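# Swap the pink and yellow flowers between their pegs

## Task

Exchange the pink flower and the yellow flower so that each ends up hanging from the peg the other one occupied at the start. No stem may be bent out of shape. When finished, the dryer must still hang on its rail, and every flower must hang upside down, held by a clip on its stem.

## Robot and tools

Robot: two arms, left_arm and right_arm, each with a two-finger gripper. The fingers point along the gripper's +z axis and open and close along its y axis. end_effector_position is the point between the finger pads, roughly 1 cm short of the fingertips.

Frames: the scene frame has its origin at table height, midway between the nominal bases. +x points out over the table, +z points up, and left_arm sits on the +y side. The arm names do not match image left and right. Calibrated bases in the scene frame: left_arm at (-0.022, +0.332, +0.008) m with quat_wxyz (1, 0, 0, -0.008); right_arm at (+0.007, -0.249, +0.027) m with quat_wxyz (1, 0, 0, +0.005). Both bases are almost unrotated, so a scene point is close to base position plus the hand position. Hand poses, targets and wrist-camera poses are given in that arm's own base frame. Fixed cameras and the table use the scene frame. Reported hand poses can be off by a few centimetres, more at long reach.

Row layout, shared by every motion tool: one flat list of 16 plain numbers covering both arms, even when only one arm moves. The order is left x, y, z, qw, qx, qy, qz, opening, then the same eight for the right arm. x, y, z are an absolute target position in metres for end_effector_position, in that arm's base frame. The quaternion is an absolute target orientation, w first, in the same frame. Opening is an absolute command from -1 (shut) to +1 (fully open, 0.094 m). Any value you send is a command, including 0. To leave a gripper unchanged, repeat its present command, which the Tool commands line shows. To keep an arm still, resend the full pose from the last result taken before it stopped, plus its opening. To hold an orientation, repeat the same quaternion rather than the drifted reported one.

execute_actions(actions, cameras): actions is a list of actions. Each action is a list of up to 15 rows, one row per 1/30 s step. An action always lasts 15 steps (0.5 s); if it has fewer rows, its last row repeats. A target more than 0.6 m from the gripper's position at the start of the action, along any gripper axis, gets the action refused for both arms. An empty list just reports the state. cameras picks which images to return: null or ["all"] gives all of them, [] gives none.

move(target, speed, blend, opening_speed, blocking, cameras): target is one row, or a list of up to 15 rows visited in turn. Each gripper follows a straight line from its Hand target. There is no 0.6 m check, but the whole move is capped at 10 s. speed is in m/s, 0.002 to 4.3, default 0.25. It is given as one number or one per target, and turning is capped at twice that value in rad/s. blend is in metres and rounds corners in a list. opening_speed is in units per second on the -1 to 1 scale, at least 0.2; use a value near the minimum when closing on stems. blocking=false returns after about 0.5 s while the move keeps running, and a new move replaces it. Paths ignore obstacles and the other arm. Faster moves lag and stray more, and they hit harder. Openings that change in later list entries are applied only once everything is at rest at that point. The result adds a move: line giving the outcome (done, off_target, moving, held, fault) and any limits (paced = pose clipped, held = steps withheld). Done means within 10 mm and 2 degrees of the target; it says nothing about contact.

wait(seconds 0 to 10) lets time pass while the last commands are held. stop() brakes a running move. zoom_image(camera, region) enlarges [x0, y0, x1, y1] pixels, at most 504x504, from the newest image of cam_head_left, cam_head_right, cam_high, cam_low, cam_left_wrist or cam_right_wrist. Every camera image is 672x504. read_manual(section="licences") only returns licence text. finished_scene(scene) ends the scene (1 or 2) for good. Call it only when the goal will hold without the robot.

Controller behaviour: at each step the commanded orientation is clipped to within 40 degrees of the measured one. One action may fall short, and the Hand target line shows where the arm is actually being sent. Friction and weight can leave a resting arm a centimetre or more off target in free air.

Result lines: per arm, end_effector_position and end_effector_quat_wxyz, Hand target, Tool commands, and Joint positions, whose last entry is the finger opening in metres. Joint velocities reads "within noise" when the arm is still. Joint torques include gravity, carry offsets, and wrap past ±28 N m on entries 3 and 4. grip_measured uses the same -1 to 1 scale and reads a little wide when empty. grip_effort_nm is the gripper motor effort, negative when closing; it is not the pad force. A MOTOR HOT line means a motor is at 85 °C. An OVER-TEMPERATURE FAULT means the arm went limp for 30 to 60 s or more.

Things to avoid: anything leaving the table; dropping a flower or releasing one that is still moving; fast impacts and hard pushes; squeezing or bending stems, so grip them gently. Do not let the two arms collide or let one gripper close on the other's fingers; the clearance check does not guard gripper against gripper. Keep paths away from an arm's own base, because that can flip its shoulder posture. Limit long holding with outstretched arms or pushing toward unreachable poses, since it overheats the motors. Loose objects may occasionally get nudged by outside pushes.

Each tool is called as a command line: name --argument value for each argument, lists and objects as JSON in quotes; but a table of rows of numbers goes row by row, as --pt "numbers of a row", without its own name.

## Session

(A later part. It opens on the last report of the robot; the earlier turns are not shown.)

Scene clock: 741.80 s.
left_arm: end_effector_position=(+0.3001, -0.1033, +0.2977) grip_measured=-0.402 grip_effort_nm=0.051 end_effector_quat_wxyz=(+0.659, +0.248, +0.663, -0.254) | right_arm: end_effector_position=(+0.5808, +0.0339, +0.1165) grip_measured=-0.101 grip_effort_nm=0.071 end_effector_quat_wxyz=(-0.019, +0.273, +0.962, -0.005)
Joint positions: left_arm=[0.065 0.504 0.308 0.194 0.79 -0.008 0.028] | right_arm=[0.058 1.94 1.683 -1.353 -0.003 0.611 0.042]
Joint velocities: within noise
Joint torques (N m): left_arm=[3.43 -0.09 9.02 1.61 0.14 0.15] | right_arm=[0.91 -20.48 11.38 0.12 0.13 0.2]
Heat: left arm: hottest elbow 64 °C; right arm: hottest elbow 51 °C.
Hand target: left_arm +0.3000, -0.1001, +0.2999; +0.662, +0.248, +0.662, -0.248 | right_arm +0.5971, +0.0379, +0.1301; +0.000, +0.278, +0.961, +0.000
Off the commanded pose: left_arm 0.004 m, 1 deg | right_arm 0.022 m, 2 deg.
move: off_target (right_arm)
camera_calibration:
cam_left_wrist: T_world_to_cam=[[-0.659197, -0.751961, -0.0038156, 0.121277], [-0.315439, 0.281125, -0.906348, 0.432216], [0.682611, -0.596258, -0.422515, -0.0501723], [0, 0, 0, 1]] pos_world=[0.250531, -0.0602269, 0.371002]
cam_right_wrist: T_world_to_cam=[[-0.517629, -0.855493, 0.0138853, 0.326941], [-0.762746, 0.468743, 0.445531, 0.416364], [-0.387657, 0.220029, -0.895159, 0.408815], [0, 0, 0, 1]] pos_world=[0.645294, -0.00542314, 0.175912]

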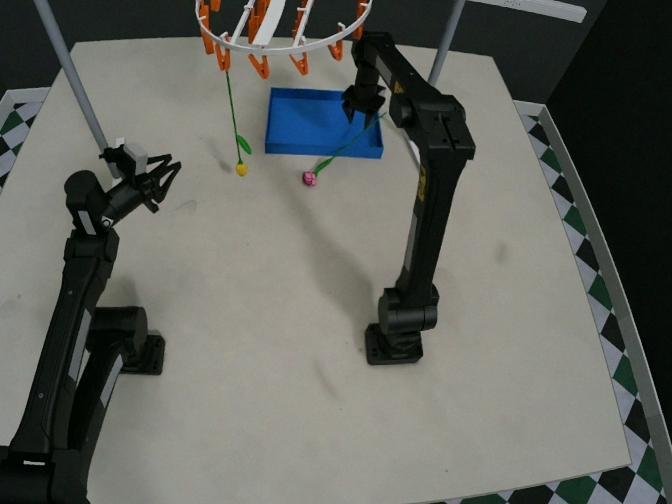

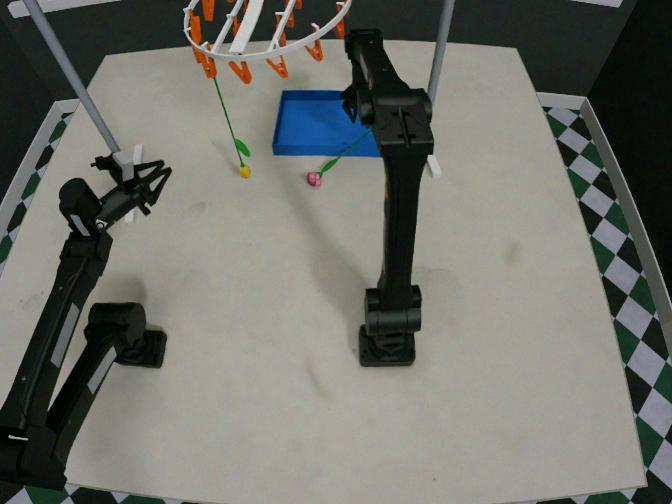

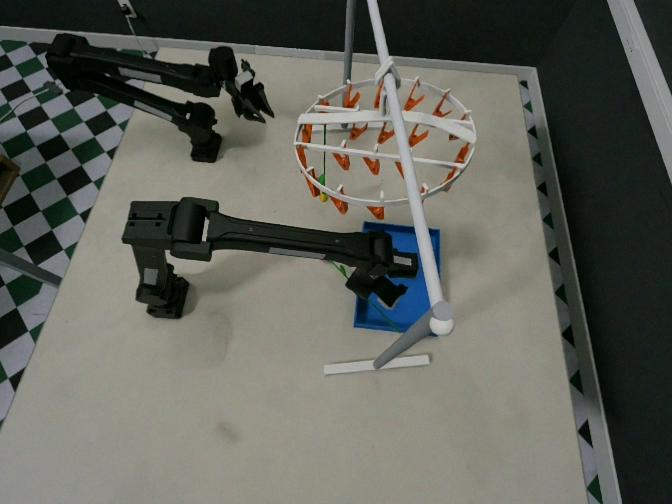

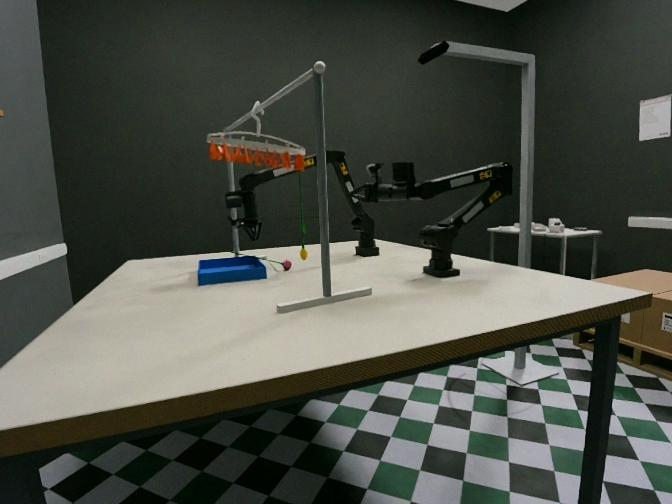

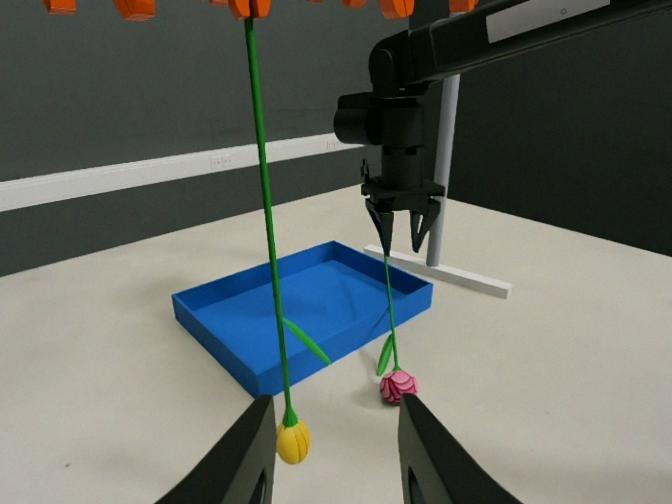

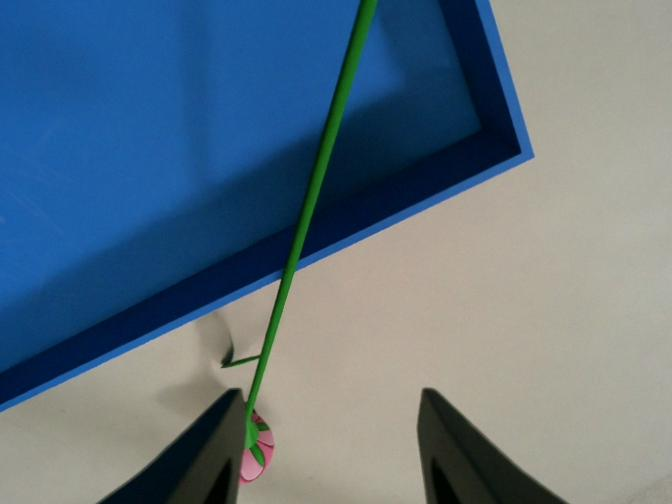

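move --pt "0.30 -0.10 0.30 0.662 0.2476 0.662 -0.2476 -0.4 0.613 0.038 0.075 0 0.374 0.927 0 -0.1" --speed 0.1 --cameras '["cam_right_wrist","cam_head_right","cam_low"]'

Scene clock: 747.97 s.
left_arm: end_effector_position=(+0.3002, -0.1031, +0.2977) grip_measured=-0.402 grip_effort_nm=0.051 end_effector_quat_wxyz=(+0.659, +0.248, +0.663, -0.254) | right_arm: end_effector_position=(+0.6001, +0.0350, +0.0747) grip_measured=-0.101 grip_effort_nm=0.071 end_effector_quat_wxyz=(-0.010, +0.369, +0.930, -0.003)
Joint positions: left_arm=[0.066 0.504 0.308 0.194 0.79 -0.008 0.028] | right_arm=[0.058 2.012 1.683 -1.264 -0.003 0.813 0.042]
Joint velocities: within noise
Joint torques (N m): left_arm=[3.43 -0.09 9.02 1.61 0.14 0.15] | right_arm=[1.03 -20.84 9.74 0.62 0.14 0.18]
Heat: left arm: hottest elbow 64 °C; right arm: hottest elbow 53 °C.
Hand target: left_arm +0.3000, -0.1000, +0.2999; +0.662, +0.248, +0.662, -0.248 | right_arm +0.6125, +0.0379, +0.0752; +0.000, +0.374, +0.927, +0.000
Off the commanded pose: left_arm 0.004 m, 1 deg | right_arm 0.013 m, 1 deg.
move: off_target (right_arm)
camera_calibration:
cam_right_wrist: T_world_to_cam=[[-0.678689, -0.734383, 0.00798401, 0.431248], [-0.660382, 0.614985, 0.430915, 0.383707], [-0.321367, 0.287185, -0.902357, 0.33711], [0, 0, 0, 1]] pos_world=[0.654413, -0.0160857, 0.135405]
Images, in order (width x height): cam_head_right 672x504, cam_low 672x504, cam_right_wrist 672x504.

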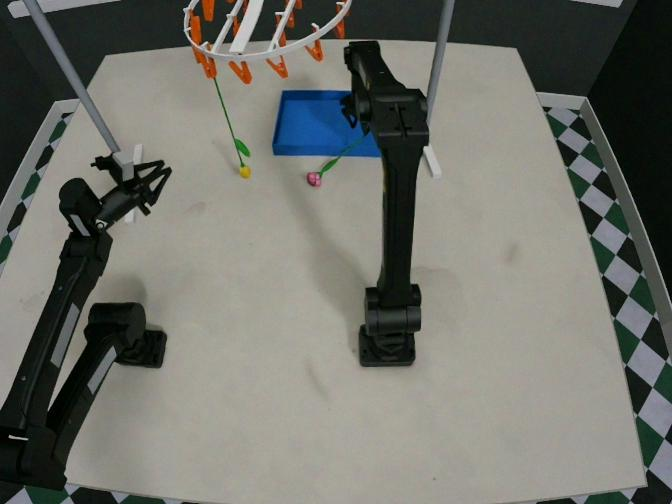

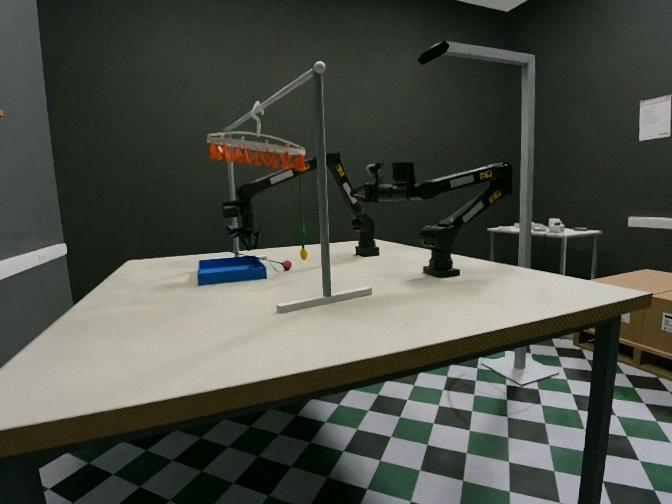

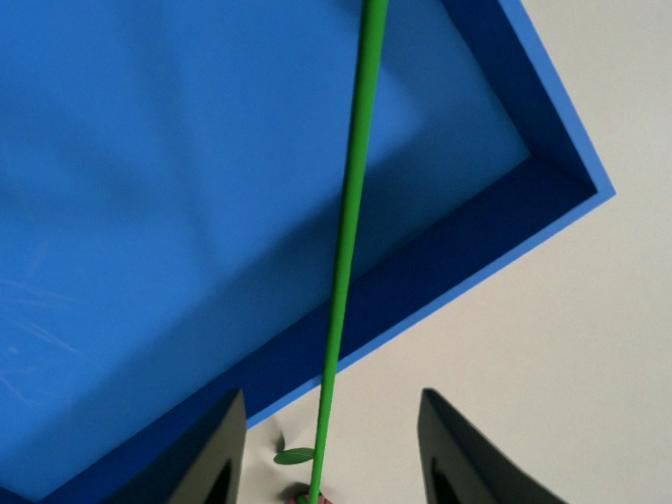

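move --pt "0.30 -0.10 0.30 0.662 0.2476 0.662 -0.2476 -0.4 0.613 0.035 0.019 0 0.374 0.927 0 -0.1" --pt "0.30 -0.10 0.30 0.662 0.2476 0.662 -0.2476 -0.4 0.613 0.035 0.019 0 0.374 0.927 0 -0.97" --speed 0.06 --opening_speed 0.6

Scene clock: 753.07 s.
left_arm: end_effector_position=(+0.3002, -0.1031, +0.2977) grip_measured=-0.402 grip_effort_nm=0.051 end_effector_quat_wxyz=(+0.659, +0.248, +0.663, -0.254) | right_arm: end_effector_position=(+0.6151, +0.0357, +0.0318) grip_measured=-0.931 grip_effort_nm=-0.940 end_effector_quat_wxyz=(+0.006, +0.369, +0.929, +0.004)
Joint positions: left_arm=[0.066 0.504 0.308 0.194 0.79 -0.008 0.028] | right_arm=[0.058 2.069 1.657 -1.144 -0.002 0.814 0.003]
Joint velocities: within noise
Joint torques (N m): left_arm=[3.37 -0.09 9.02 1.61 0.14 0.15] | right_arm=[0.44 -21.54 6.83 0.72 0.11 0.14]
Heat: left arm: hottest elbow 64 °C; right arm: hottest elbow 52 °C.
Hand target: left_arm +0.3000, -0.1000, +0.2999; +0.662, +0.248, +0.662, -0.248 | right_arm +0.6128, +0.0349, +0.0191; +0.000, +0.374, +0.927, +0.000
Off the commanded pose: left_arm 0.004 m, 1 deg | right_arm 0.013 m, 1 deg.
move: off_target (right_arm); target 2's new opening was sent with right_arm's hand 0.013 m and 1 deg from that target
camera_calibration:
cam_left_wrist: T_world_to_cam=[[-0.658885, -0.752234, -0.00376674, 0.121163], [-0.315599, 0.280973, -0.90634, 0.432244], [0.682838, -0.595985, -0.422533, -0.0502061], [0, 0, 0, 1]] pos_world=[0.250531, -0.0602277, 0.371003]
cam_right_wrist: T_world_to_cam=[[-0.679392, -0.733564, -0.0175996, 0.443551], [-0.674978, 0.615366, 0.407098, 0.421412], [-0.287802, 0.288459, -0.913215, 0.282656], [0, 0, 0, 1]] pos_world=[0.667138, -0.0154841, 0.0943756]

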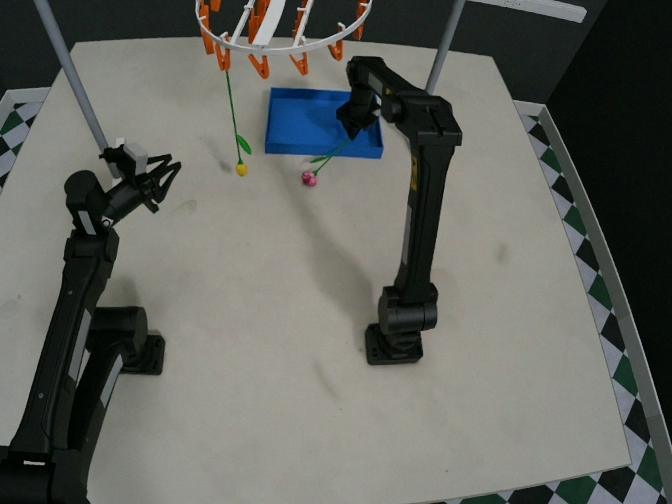

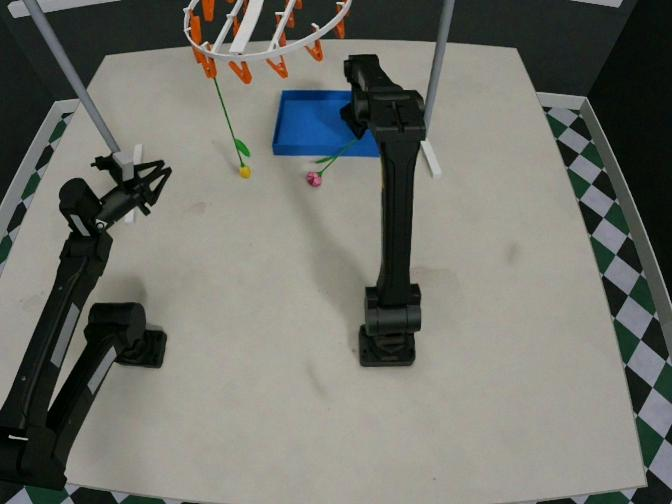

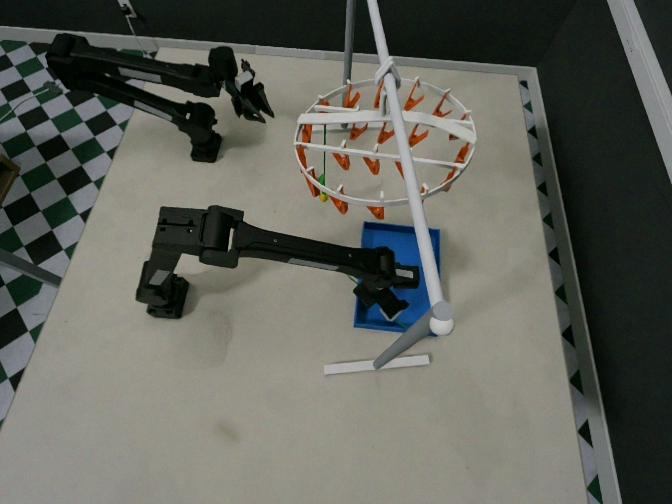

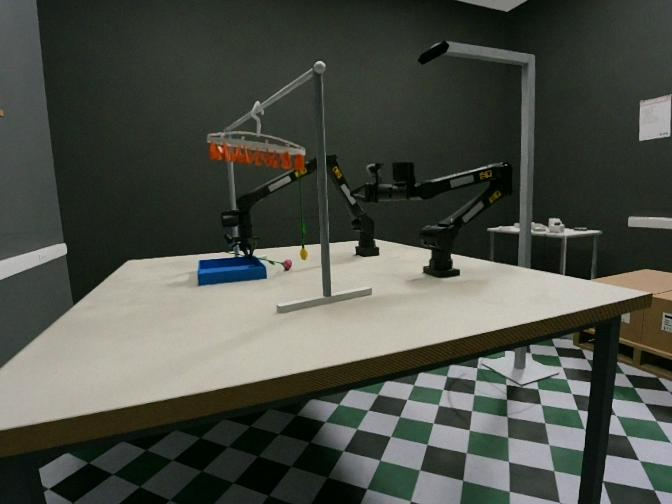

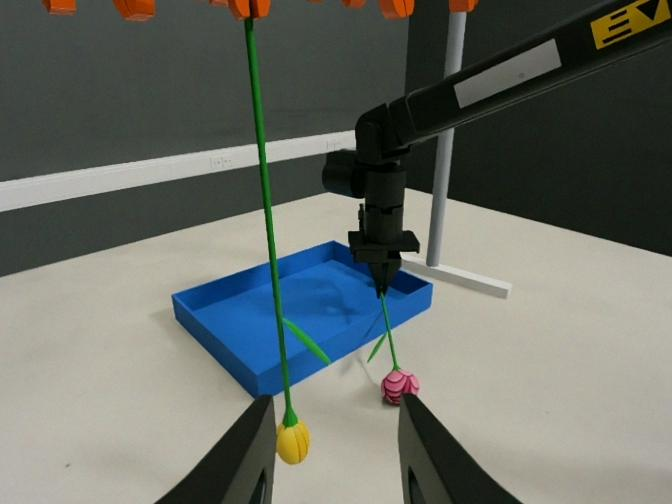

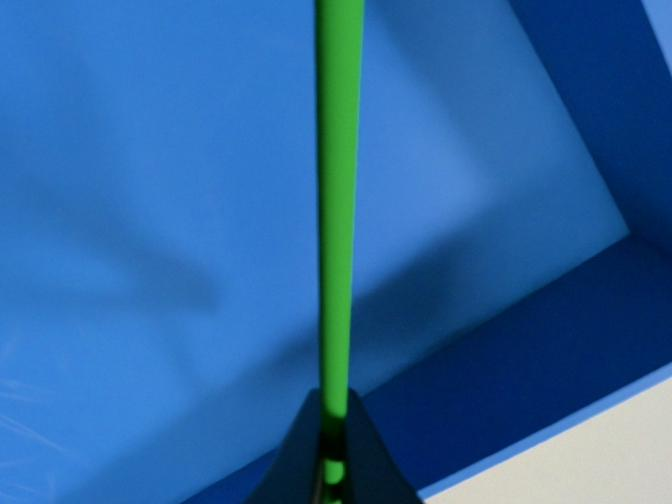

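move --pt "0.30 -0.10 0.30 0.662 0.2476 0.662 -0.2476 -0.4 0.60 0.04 0.14 0 0.374 0.927 0 -0.97" --pt "0.30 -0.10 0.30 0.662 0.2476 0.662 -0.2476 -0.4 0.425 0.149 0.11 0 0.374 0.927 0 -0.97" --pt "0.30 -0.10 0.30 0.662 0.2476 0.662 -0.2476 -0.4 0.425 0.149 0.02 0 0.374 0.927 0 -0.97" --speed 0.14 --blend '[0.04,0.03,0]'

Scene clock: 760.20 s.
left_arm: end_effector_position=(+0.3002, -0.1031, +0.2977) grip_measured=-0.402 grip_effort_nm=0.056 end_effector_quat_wxyz=(+0.659, +0.248, +0.663, -0.254) | right_arm: end_effector_position=(+0.4265, +0.1451, +0.0244) grip_measured=-0.936 grip_effort_nm=-1.033 end_effector_quat_wxyz=(+0.000, +0.371, +0.929, +0.001)
Joint positions: left_arm=[0.066 0.504 0.308 0.194 0.79 -0.008 0.028] | right_arm=[0.328 1.711 1.079 -0.937 -0.002 1.089 0.003]
Joint velocities: within noise
Joint torques (N m): left_arm=[3.43 -0.15 9.03 1.59 0.14 0.14] | right_arm=[1.26 -14.56 6.13 0.73 0.13 0.18]
Heat: left arm: hottest elbow 64 °C; right arm: hottest elbow 51 °C.
Hand target: left_arm +0.3000, -0.1000, +0.2999; +0.662, +0.248, +0.662, -0.248 | right_arm +0.4250, +0.1489, +0.0201; +0.000, +0.374, +0.927, +0.000
Off the commanded pose: left_arm 0.004 m, 1 deg | right_arm 0.006 m, 0 deg.
move: done
camera_calibration:
cam_left_wrist: T_world_to_cam=[[-0.658885, -0.752234, -0.00376674, 0.121163], [-0.315599, 0.280973, -0.90634, 0.432244], [0.682838, -0.595985, -0.422533, -0.0502061], [0, 0, 0, 1]] pos_world=[0.250531, -0.0602277, 0.371003]
cam_right_wrist: T_world_to_cam=[[-0.682923, -0.730448, -0.00786531, 0.396409], [-0.666457, 0.618616, 0.416111, 0.225501], [-0.299082, 0.289414, -0.90928, 0.194662], [0, 0, 0, 1]] pos_world=[0.479224, 0.0937191, 0.0862866]

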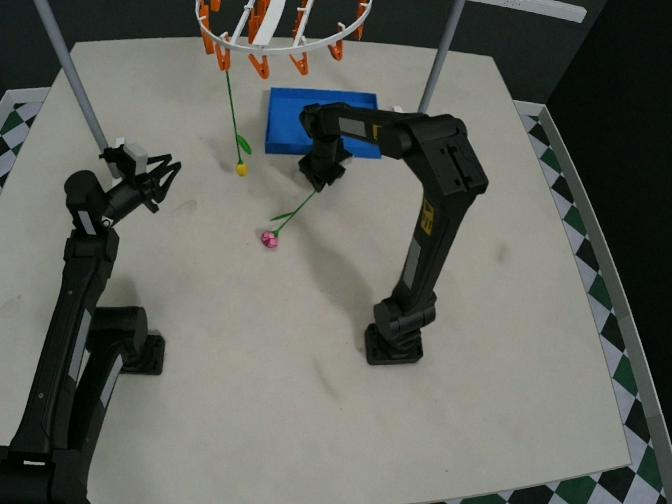

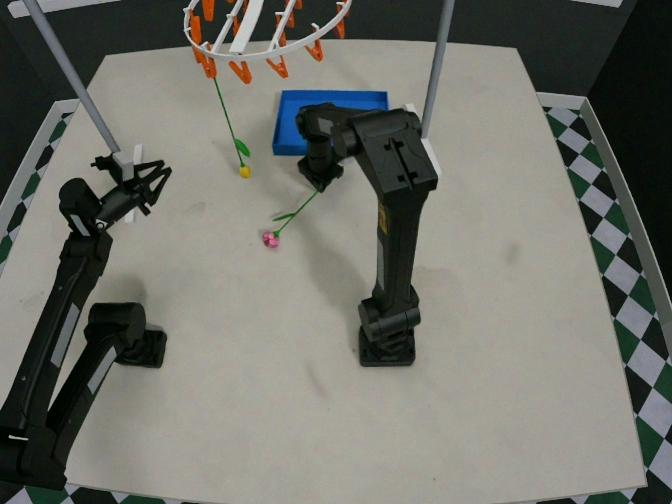

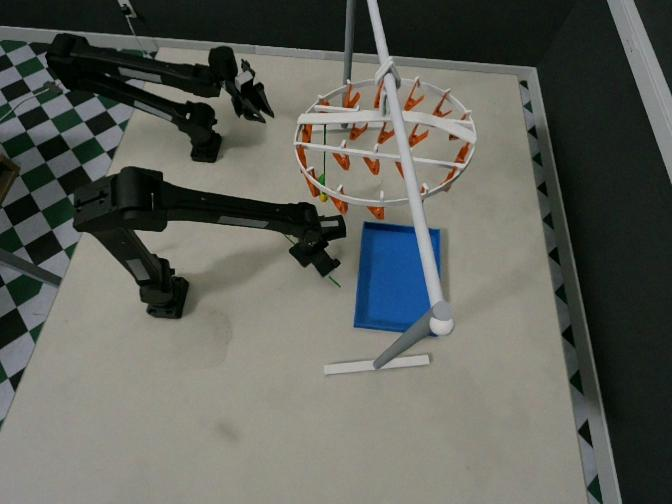

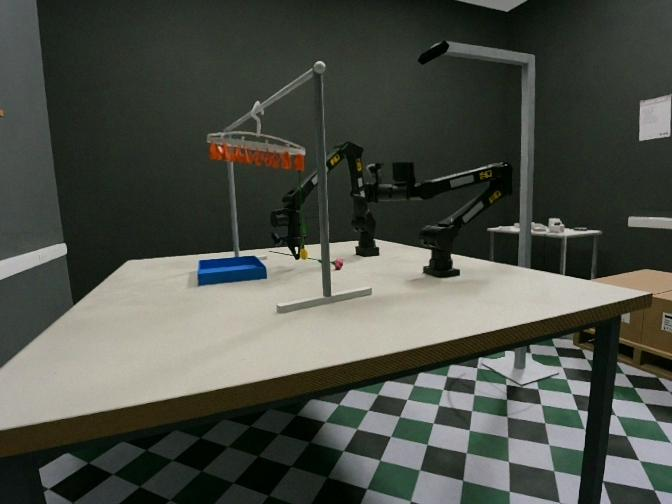

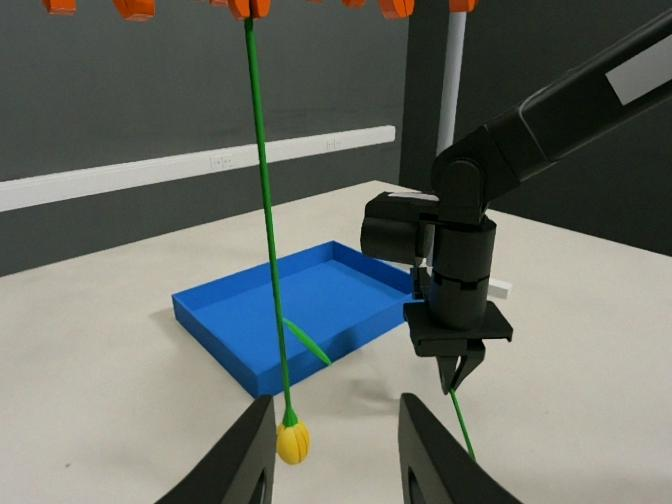

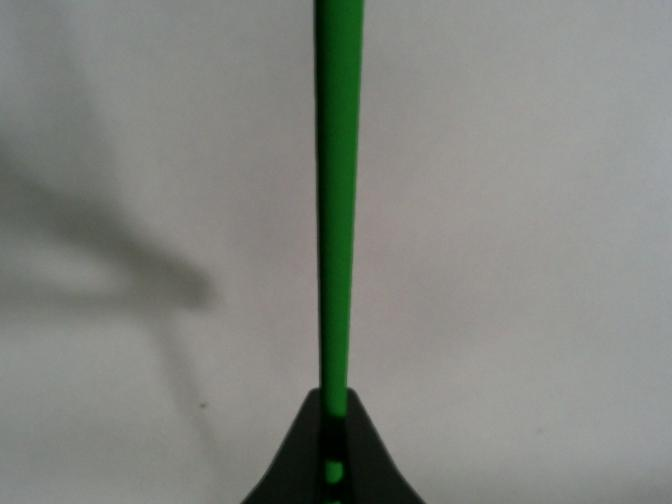

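move --pt "0.30 -0.10 0.30 0.662 0.2476 0.662 -0.2476 -0.4 0.425 0.149 -0.012 0 0.374 0.927 0 -0.97" --pt "0.30 -0.10 0.30 0.662 0.2476 0.662 -0.2476 -0.4 0.425 0.149 -0.012 0 0.374 0.927 0 -0.6" --pt "0.30 -0.10 0.30 0.662 0.2476 0.662 -0.2476 -0.4 0.425 0.149 0.13 0 0.374 0.927 0 -0.6" --pt "0.30 -0.10 0.30 0.662 0.2476 0.662 -0.2476 -0.4 0.36 -0.03 0.25 0 0.374 0.927 0 -0.1" --speed '[0.04,0.04,0.15,0.25]' --opening_speed 0.5

zoom_image --camera "cam_high" --region '[240, 200, 400, 330]'

Scene clock: 770.87 s.
left_arm: end_effector_position=(+0.3002, -0.1031, +0.2977) grip_measured=-0.402 grip_effort_nm=0.051 end_effector_quat_wxyz=(+0.659, +0.248, +0.663, -0.254) | right_arm: end_effector_position=(+0.3462, -0.0259, +0.2295) grip_measured=-0.102 grip_effort_nm=0.076 end_effector_quat_wxyz=(-0.021, +0.377, +0.926, -0.008)
Joint positions: left_arm=[0.066 0.504 0.308 0.194 0.79 -0.008 0.028] | right_arm=[-0.072 1.28 1.181 -1.518 0.003 0.701 0.042]
Joint velocities: within noise
Joint torques (N m): left_arm=[3.49 -0.09 9.03 1.59 0.14 0.14] | right_arm=[-0.15 -8.88 11.9 -0.09 -0.05 -0.1]
Heat: left arm: hottest elbow 63 °C; right arm: hottest elbow 50 °C.
Hand target: left_arm +0.3000, -0.1000, +0.2999; +0.662, +0.248, +0.662, -0.248 | right_arm +0.3590, -0.0299, +0.2498; +0.000, +0.374, +0.927, +0.000
Off the commanded pose: left_arm 0.004 m, 1 deg | right_arm 0.025 m, 3 deg.
move: off_target (right_arm); target 2's new opening was sent with right_arm's hand 0.012 m and 1 deg from that target; target 4's new opening was sent with right_arm's hand 0.025 m and 3 deg from that target
camera_calibration:
cam_left_wrist: T_world_to_cam=[[-0.658885, -0.752234, -0.00376674, 0.121163], [-0.315599, 0.280973, -0.90634, 0.432244], [0.682838, -0.595985, -0.422533, -0.0502061], [0, 0, 0, 1]] pos_world=[0.250531, -0.0602277, 0.371003]
cam_right_wrist: T_world_to_cam=[[-0.691267, -0.72214, 0.02575, 0.213579], [-0.638769, 0.627344, 0.445436, 0.176353], [-0.337822, 0.291467, -0.894943, 0.416763], [0, 0, 0, 1]] pos_world=[0.401081, -0.0778726, 0.288926]

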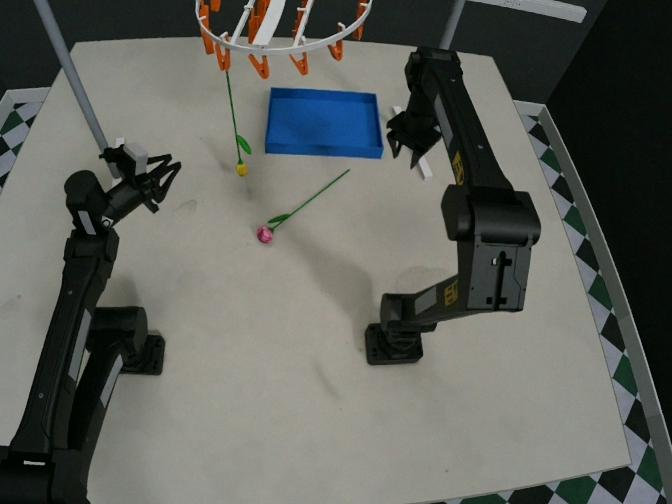

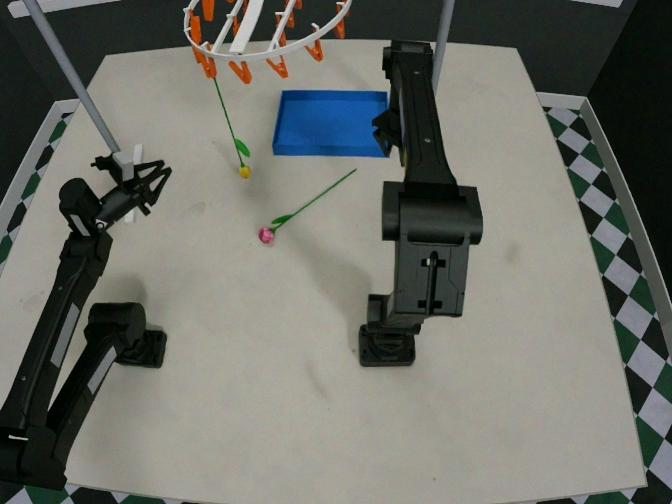

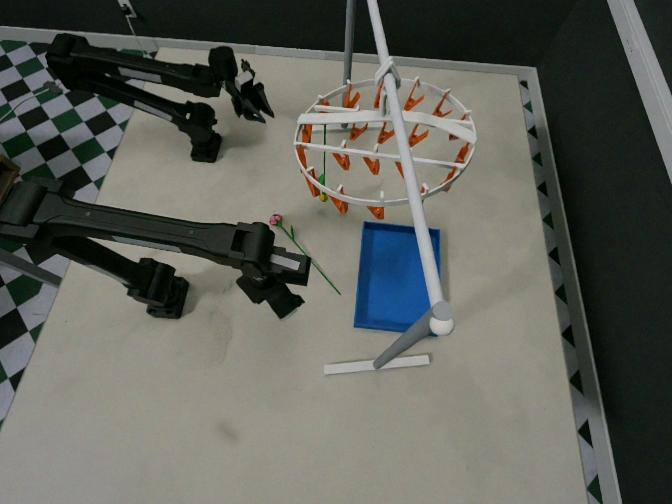

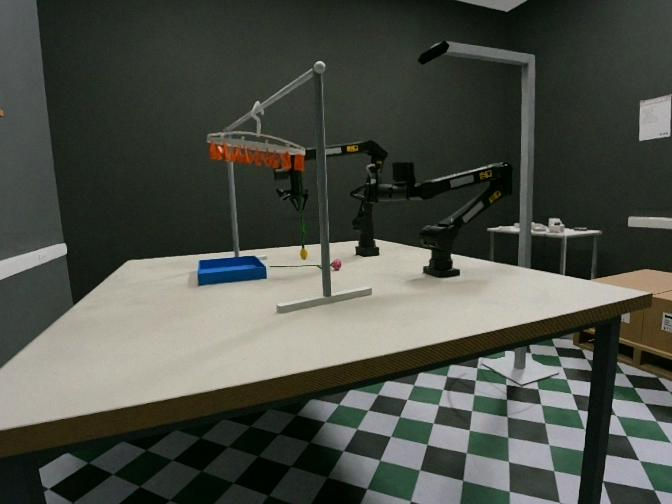

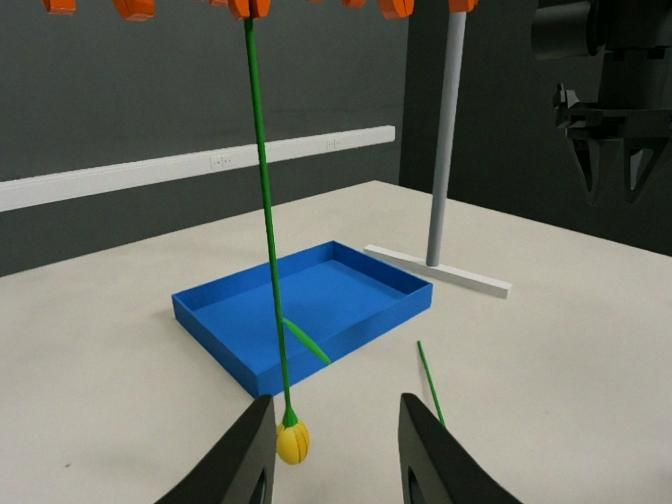

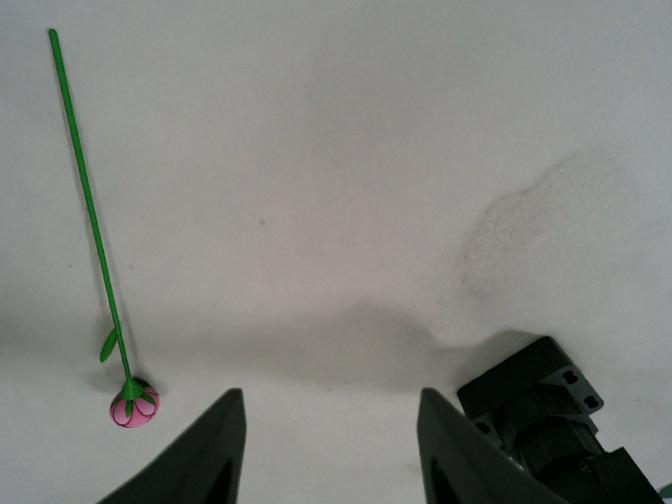

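Scaled by 3.150 from the camera's 672x504 image, which has a finer 960x720 frame.

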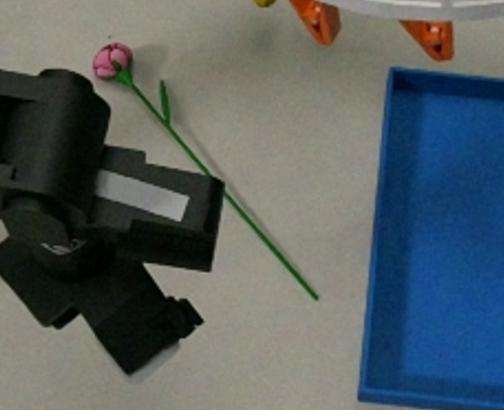

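move --pt "0.40 -0.30 0.25 0 0.387 0.922 0 -0.4 0.33 -0.02 0.25 0 0.374 0.927 0 -0.1" --pt "0.458 -0.405 0.10 0 0.387 0.922 0 -0.1 0.33 -0.04 0.25 0 0.374 0.927 0 -0.1" --cameras '["cam_left_wrist","cam_high"]'

Scene clock: 779.87 s.
left_arm: end_effector_position=(+0.4438, -0.3873, +0.0859) grip_measured=-0.102 grip_effort_nm=0.056 end_effector_quat_wxyz=(-0.026, +0.388, +0.921, +0.007) | right_arm: end_effector_position=(+0.3345, -0.0374, +0.2514) grip_measured=-0.101 grip_effort_nm=0.076 end_effector_quat_wxyz=(+0.005, +0.377, +0.926, +0.001)
Joint positions: left_arm=[-0.716 1.992 1.681 -1.313 0.003 0.081 0.042] | right_arm=[-0.109 1.212 1.181 -1.53 0.002 0.664 0.042]
Joint velocities: within noise
Joint torques (N m): left_arm=[2.02 -16.03 11.18 0.68 -0.05 -0.05] | right_arm=[-0.21 -8.12 7.5 0.03 -0.03 -0.12]
Heat: left arm: hottest elbow 64 °C; right arm: hottest elbow 50 °C.
Hand target: left_arm +0.4570, -0.4043, +0.1006; +0.000, +0.387, +0.922, +0.000 | right_arm +0.3301, -0.0399, +0.2500; +0.000, +0.374, +0.927, +0.000
Off the commanded pose: left_arm 0.027 m, 3 deg | right_arm 0.005 m, 1 deg.
move: off_target (left_arm); target 2's new opening was sent with left_arm's hand 0.027 m and 3 deg from that target
camera_calibration:
cam_left_wrist: T_world_to_cam=[[-0.724731, -0.689026, 0.00296618, 0.0544215], [-0.607656, 0.641162, 0.468685, 0.516374], [-0.324838, 0.337868, -0.88336, 0.441396], [0, 0, 0, 1]] pos_world=[0.496601, -0.442715, 0.147733]
Images, in order (width x height): cam_high 672x504, cam_left_wrist 672x504.

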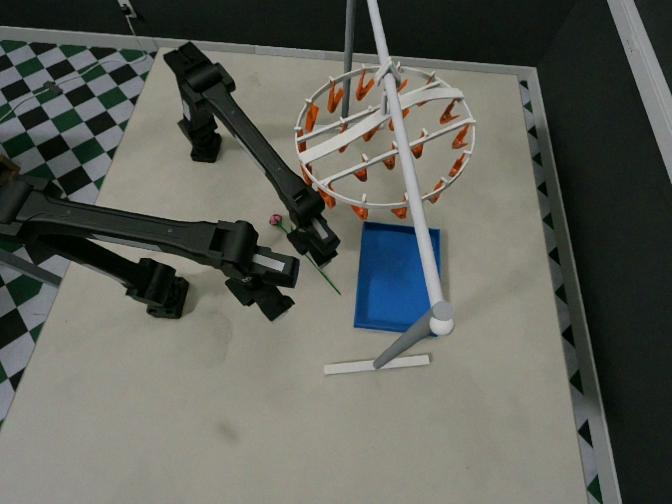

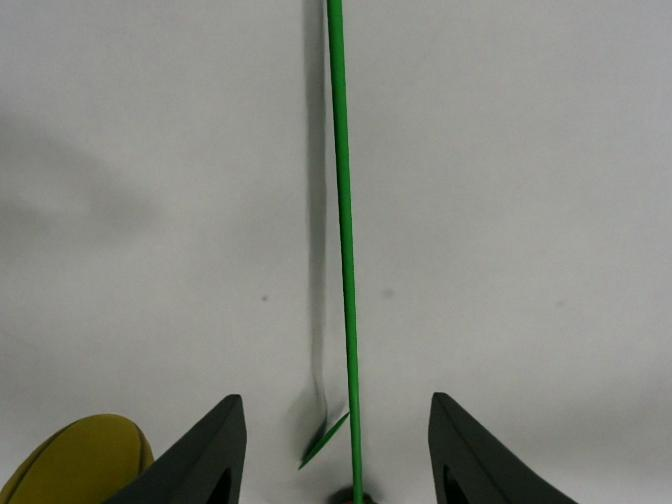

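move --pt "0.460 -0.408 0.003 0 0.387 0.922 0 -0.1 0.33 -0.04 0.25 0 0.374 0.927 0 -0.1" --pt "0.460 -0.408 0.003 0 0.387 0.922 0 -0.97 0.33 -0.04 0.25 0 0.374 0.927 0 -0.1" --speed 0.06 --opening_speed 0.6 --cameras '["cam_left_wrist","cam_high","cam_head_left"]'

Scene clock: 790.27 s.
left_arm: end_effector_position=(+0.4617, -0.4028, +0.0114) grip_measured=-0.968 grip_effort_nm=-0.125 end_effector_quat_wxyz=(+0.000, +0.387, +0.922, -0.001) | right_arm: end_effector_position=(+0.3345, -0.0374, +0.2514) grip_measured=-0.101 grip_effort_nm=0.071 end_effector_quat_wxyz=(+0.005, +0.377, +0.926, +0.001)
Joint positions: left_arm=[-0.716 2.092 1.638 -1.116 0.003 0.079 0.002] | right_arm=[-0.109 1.212 1.181 -1.53 0.002 0.663 0.042]
Joint velocities: within noise
Joint torques (N m): left_arm=[1.9 -16.21 7.15 0.98 -0.05 -0.04] | right_arm=[-0.26 -8.12 7.5 0.08 -0.03 -0.11]
Heat: left arm: hottest elbow 63 °C; right arm: hottest elbow 49 °C.
Hand target: left_arm +0.4599, -0.4080, +0.0032; +0.000, +0.387, +0.922, +0.000 | right_arm +0.3301, -0.0399, +0.2500; +0.000, +0.374, +0.927, +0.000
Off the commanded pose: left_arm 0.010 m, 0 deg | right_arm 0.005 m, 1 deg.
move: done
camera_calibration:
cam_left_wrist: T_world_to_cam=[[-0.722866, -0.690983, -0.00263184, 0.0554131], [-0.627861, 0.655232, 0.420074, 0.587615], [-0.288539, 0.30531, -0.907486, 0.35706], [0, 0, 0, 1]] pos_world=[0.512023, -0.455749, 0.0773309]
Images, in order (width x height): cam_head_left 672x504, cam_high 672x504, cam_left_wrist 672x504.

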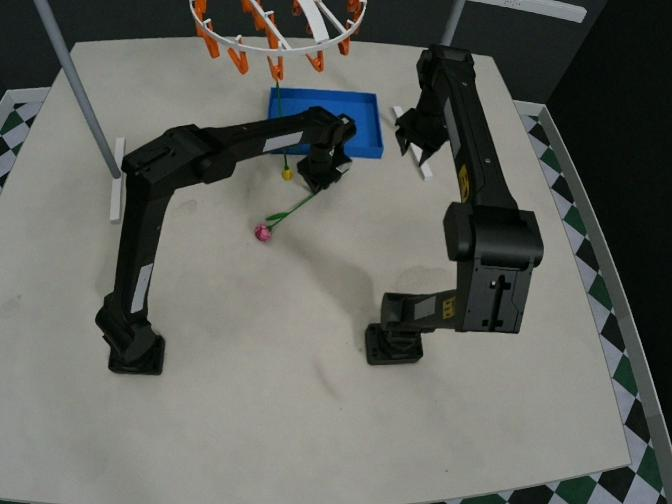

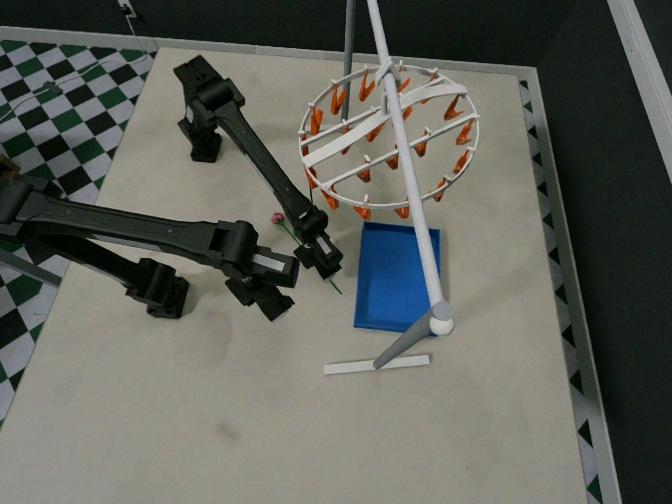

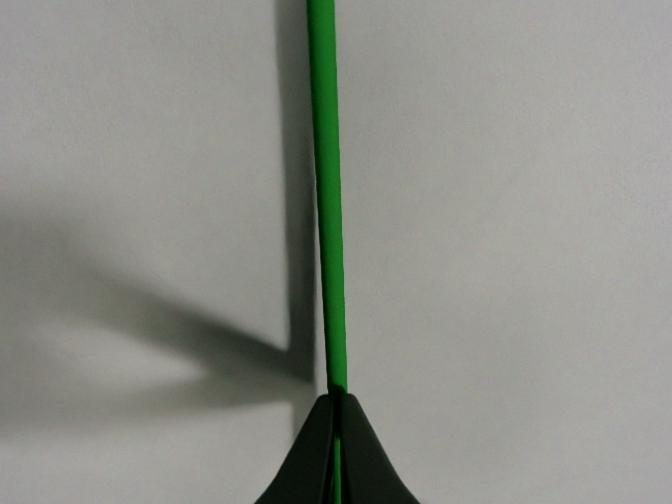

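move --pt "0.460 -0.408 0.003 0 0.387 0.922 0 -0.6 0.33 -0.04 0.25 0 0.374 0.927 0 -0.1" --pt "0.460 -0.408 -0.009 0 0.387 0.922 0 -0.6 0.33 -0.04 0.25 0 0.374 0.927 0 -0.1" --pt "0.460 -0.408 -0.009 0 0.387 0.922 0 -0.97 0.33 -0.04 0.25 0 0.374 0.927 0 -0.1" --speed 0.04 --opening_speed 0.6 --cameras '["cam_left_wrist"]'

Scene clock: 795.63 s.
left_arm: end_effector_position=(+0.4623, -0.4033, +0.0010) grip_measured=-0.953 grip_effort_nm=-1.023 end_effector_quat_wxyz=(+0.001, +0.387, +0.922, -0.002) | right_arm: end_effector_position=(+0.3345, -0.0374, +0.2514) grip_measured=-0.101 grip_effort_nm=0.071 end_effector_quat_wxyz=(+0.005, +0.377, +0.926, +0.001)
Joint positions: left_arm=[-0.716 2.105 1.629 -1.091 0.003 0.079 0.002] | right_arm=[-0.109 1.212 1.181 -1.53 0.002 0.663 0.042]
Joint velocities: within noise
Joint torques (N m): left_arm=[1.85 -16.21 6.99 0.98 -0.06 -0.04] | right_arm=[-0.21 -8.29 7.53 0.05 -0.03 -0.11]
Heat: left arm: hottest elbow 63 °C; right arm: hottest elbow 48 °C.
Hand target: left_arm +0.4597, -0.4078, -0.0090; +0.000, +0.387, +0.922, +0.000 | right_arm +0.3301, -0.0399, +0.2500; +0.000, +0.374, +0.927, +0.000
Off the commanded pose: left_arm 0.011 m, 0 deg | right_arm 0.005 m, 1 deg.
move: off_target (left_arm); target 3's new opening was sent with left_arm's hand 0.011 m and 0 deg from that target
camera_calibration:
cam_left_wrist: T_world_to_cam=[[-0.7229, -0.690947, -0.00283059, 0.0555177], [-0.628771, 0.656139, 0.417287, 0.59358], [-0.286466, 0.303437, -0.90877, 0.346146], [0, 0, 0, 1]] pos_world=[0.512518, -0.456144, 0.0670307]
Images, in order (width x height): cam_left_wrist 672x504.

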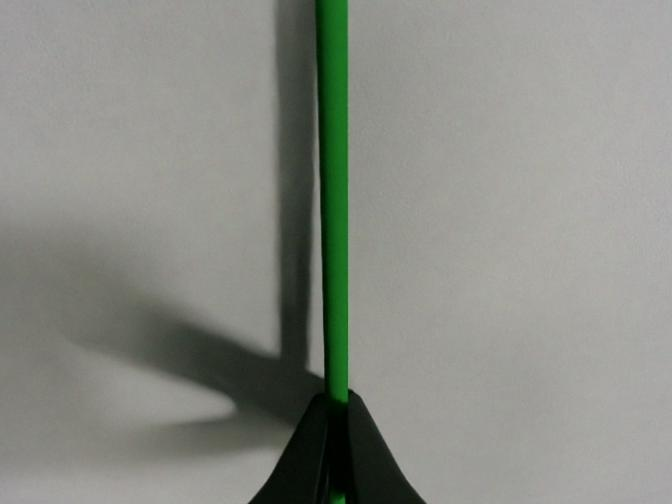

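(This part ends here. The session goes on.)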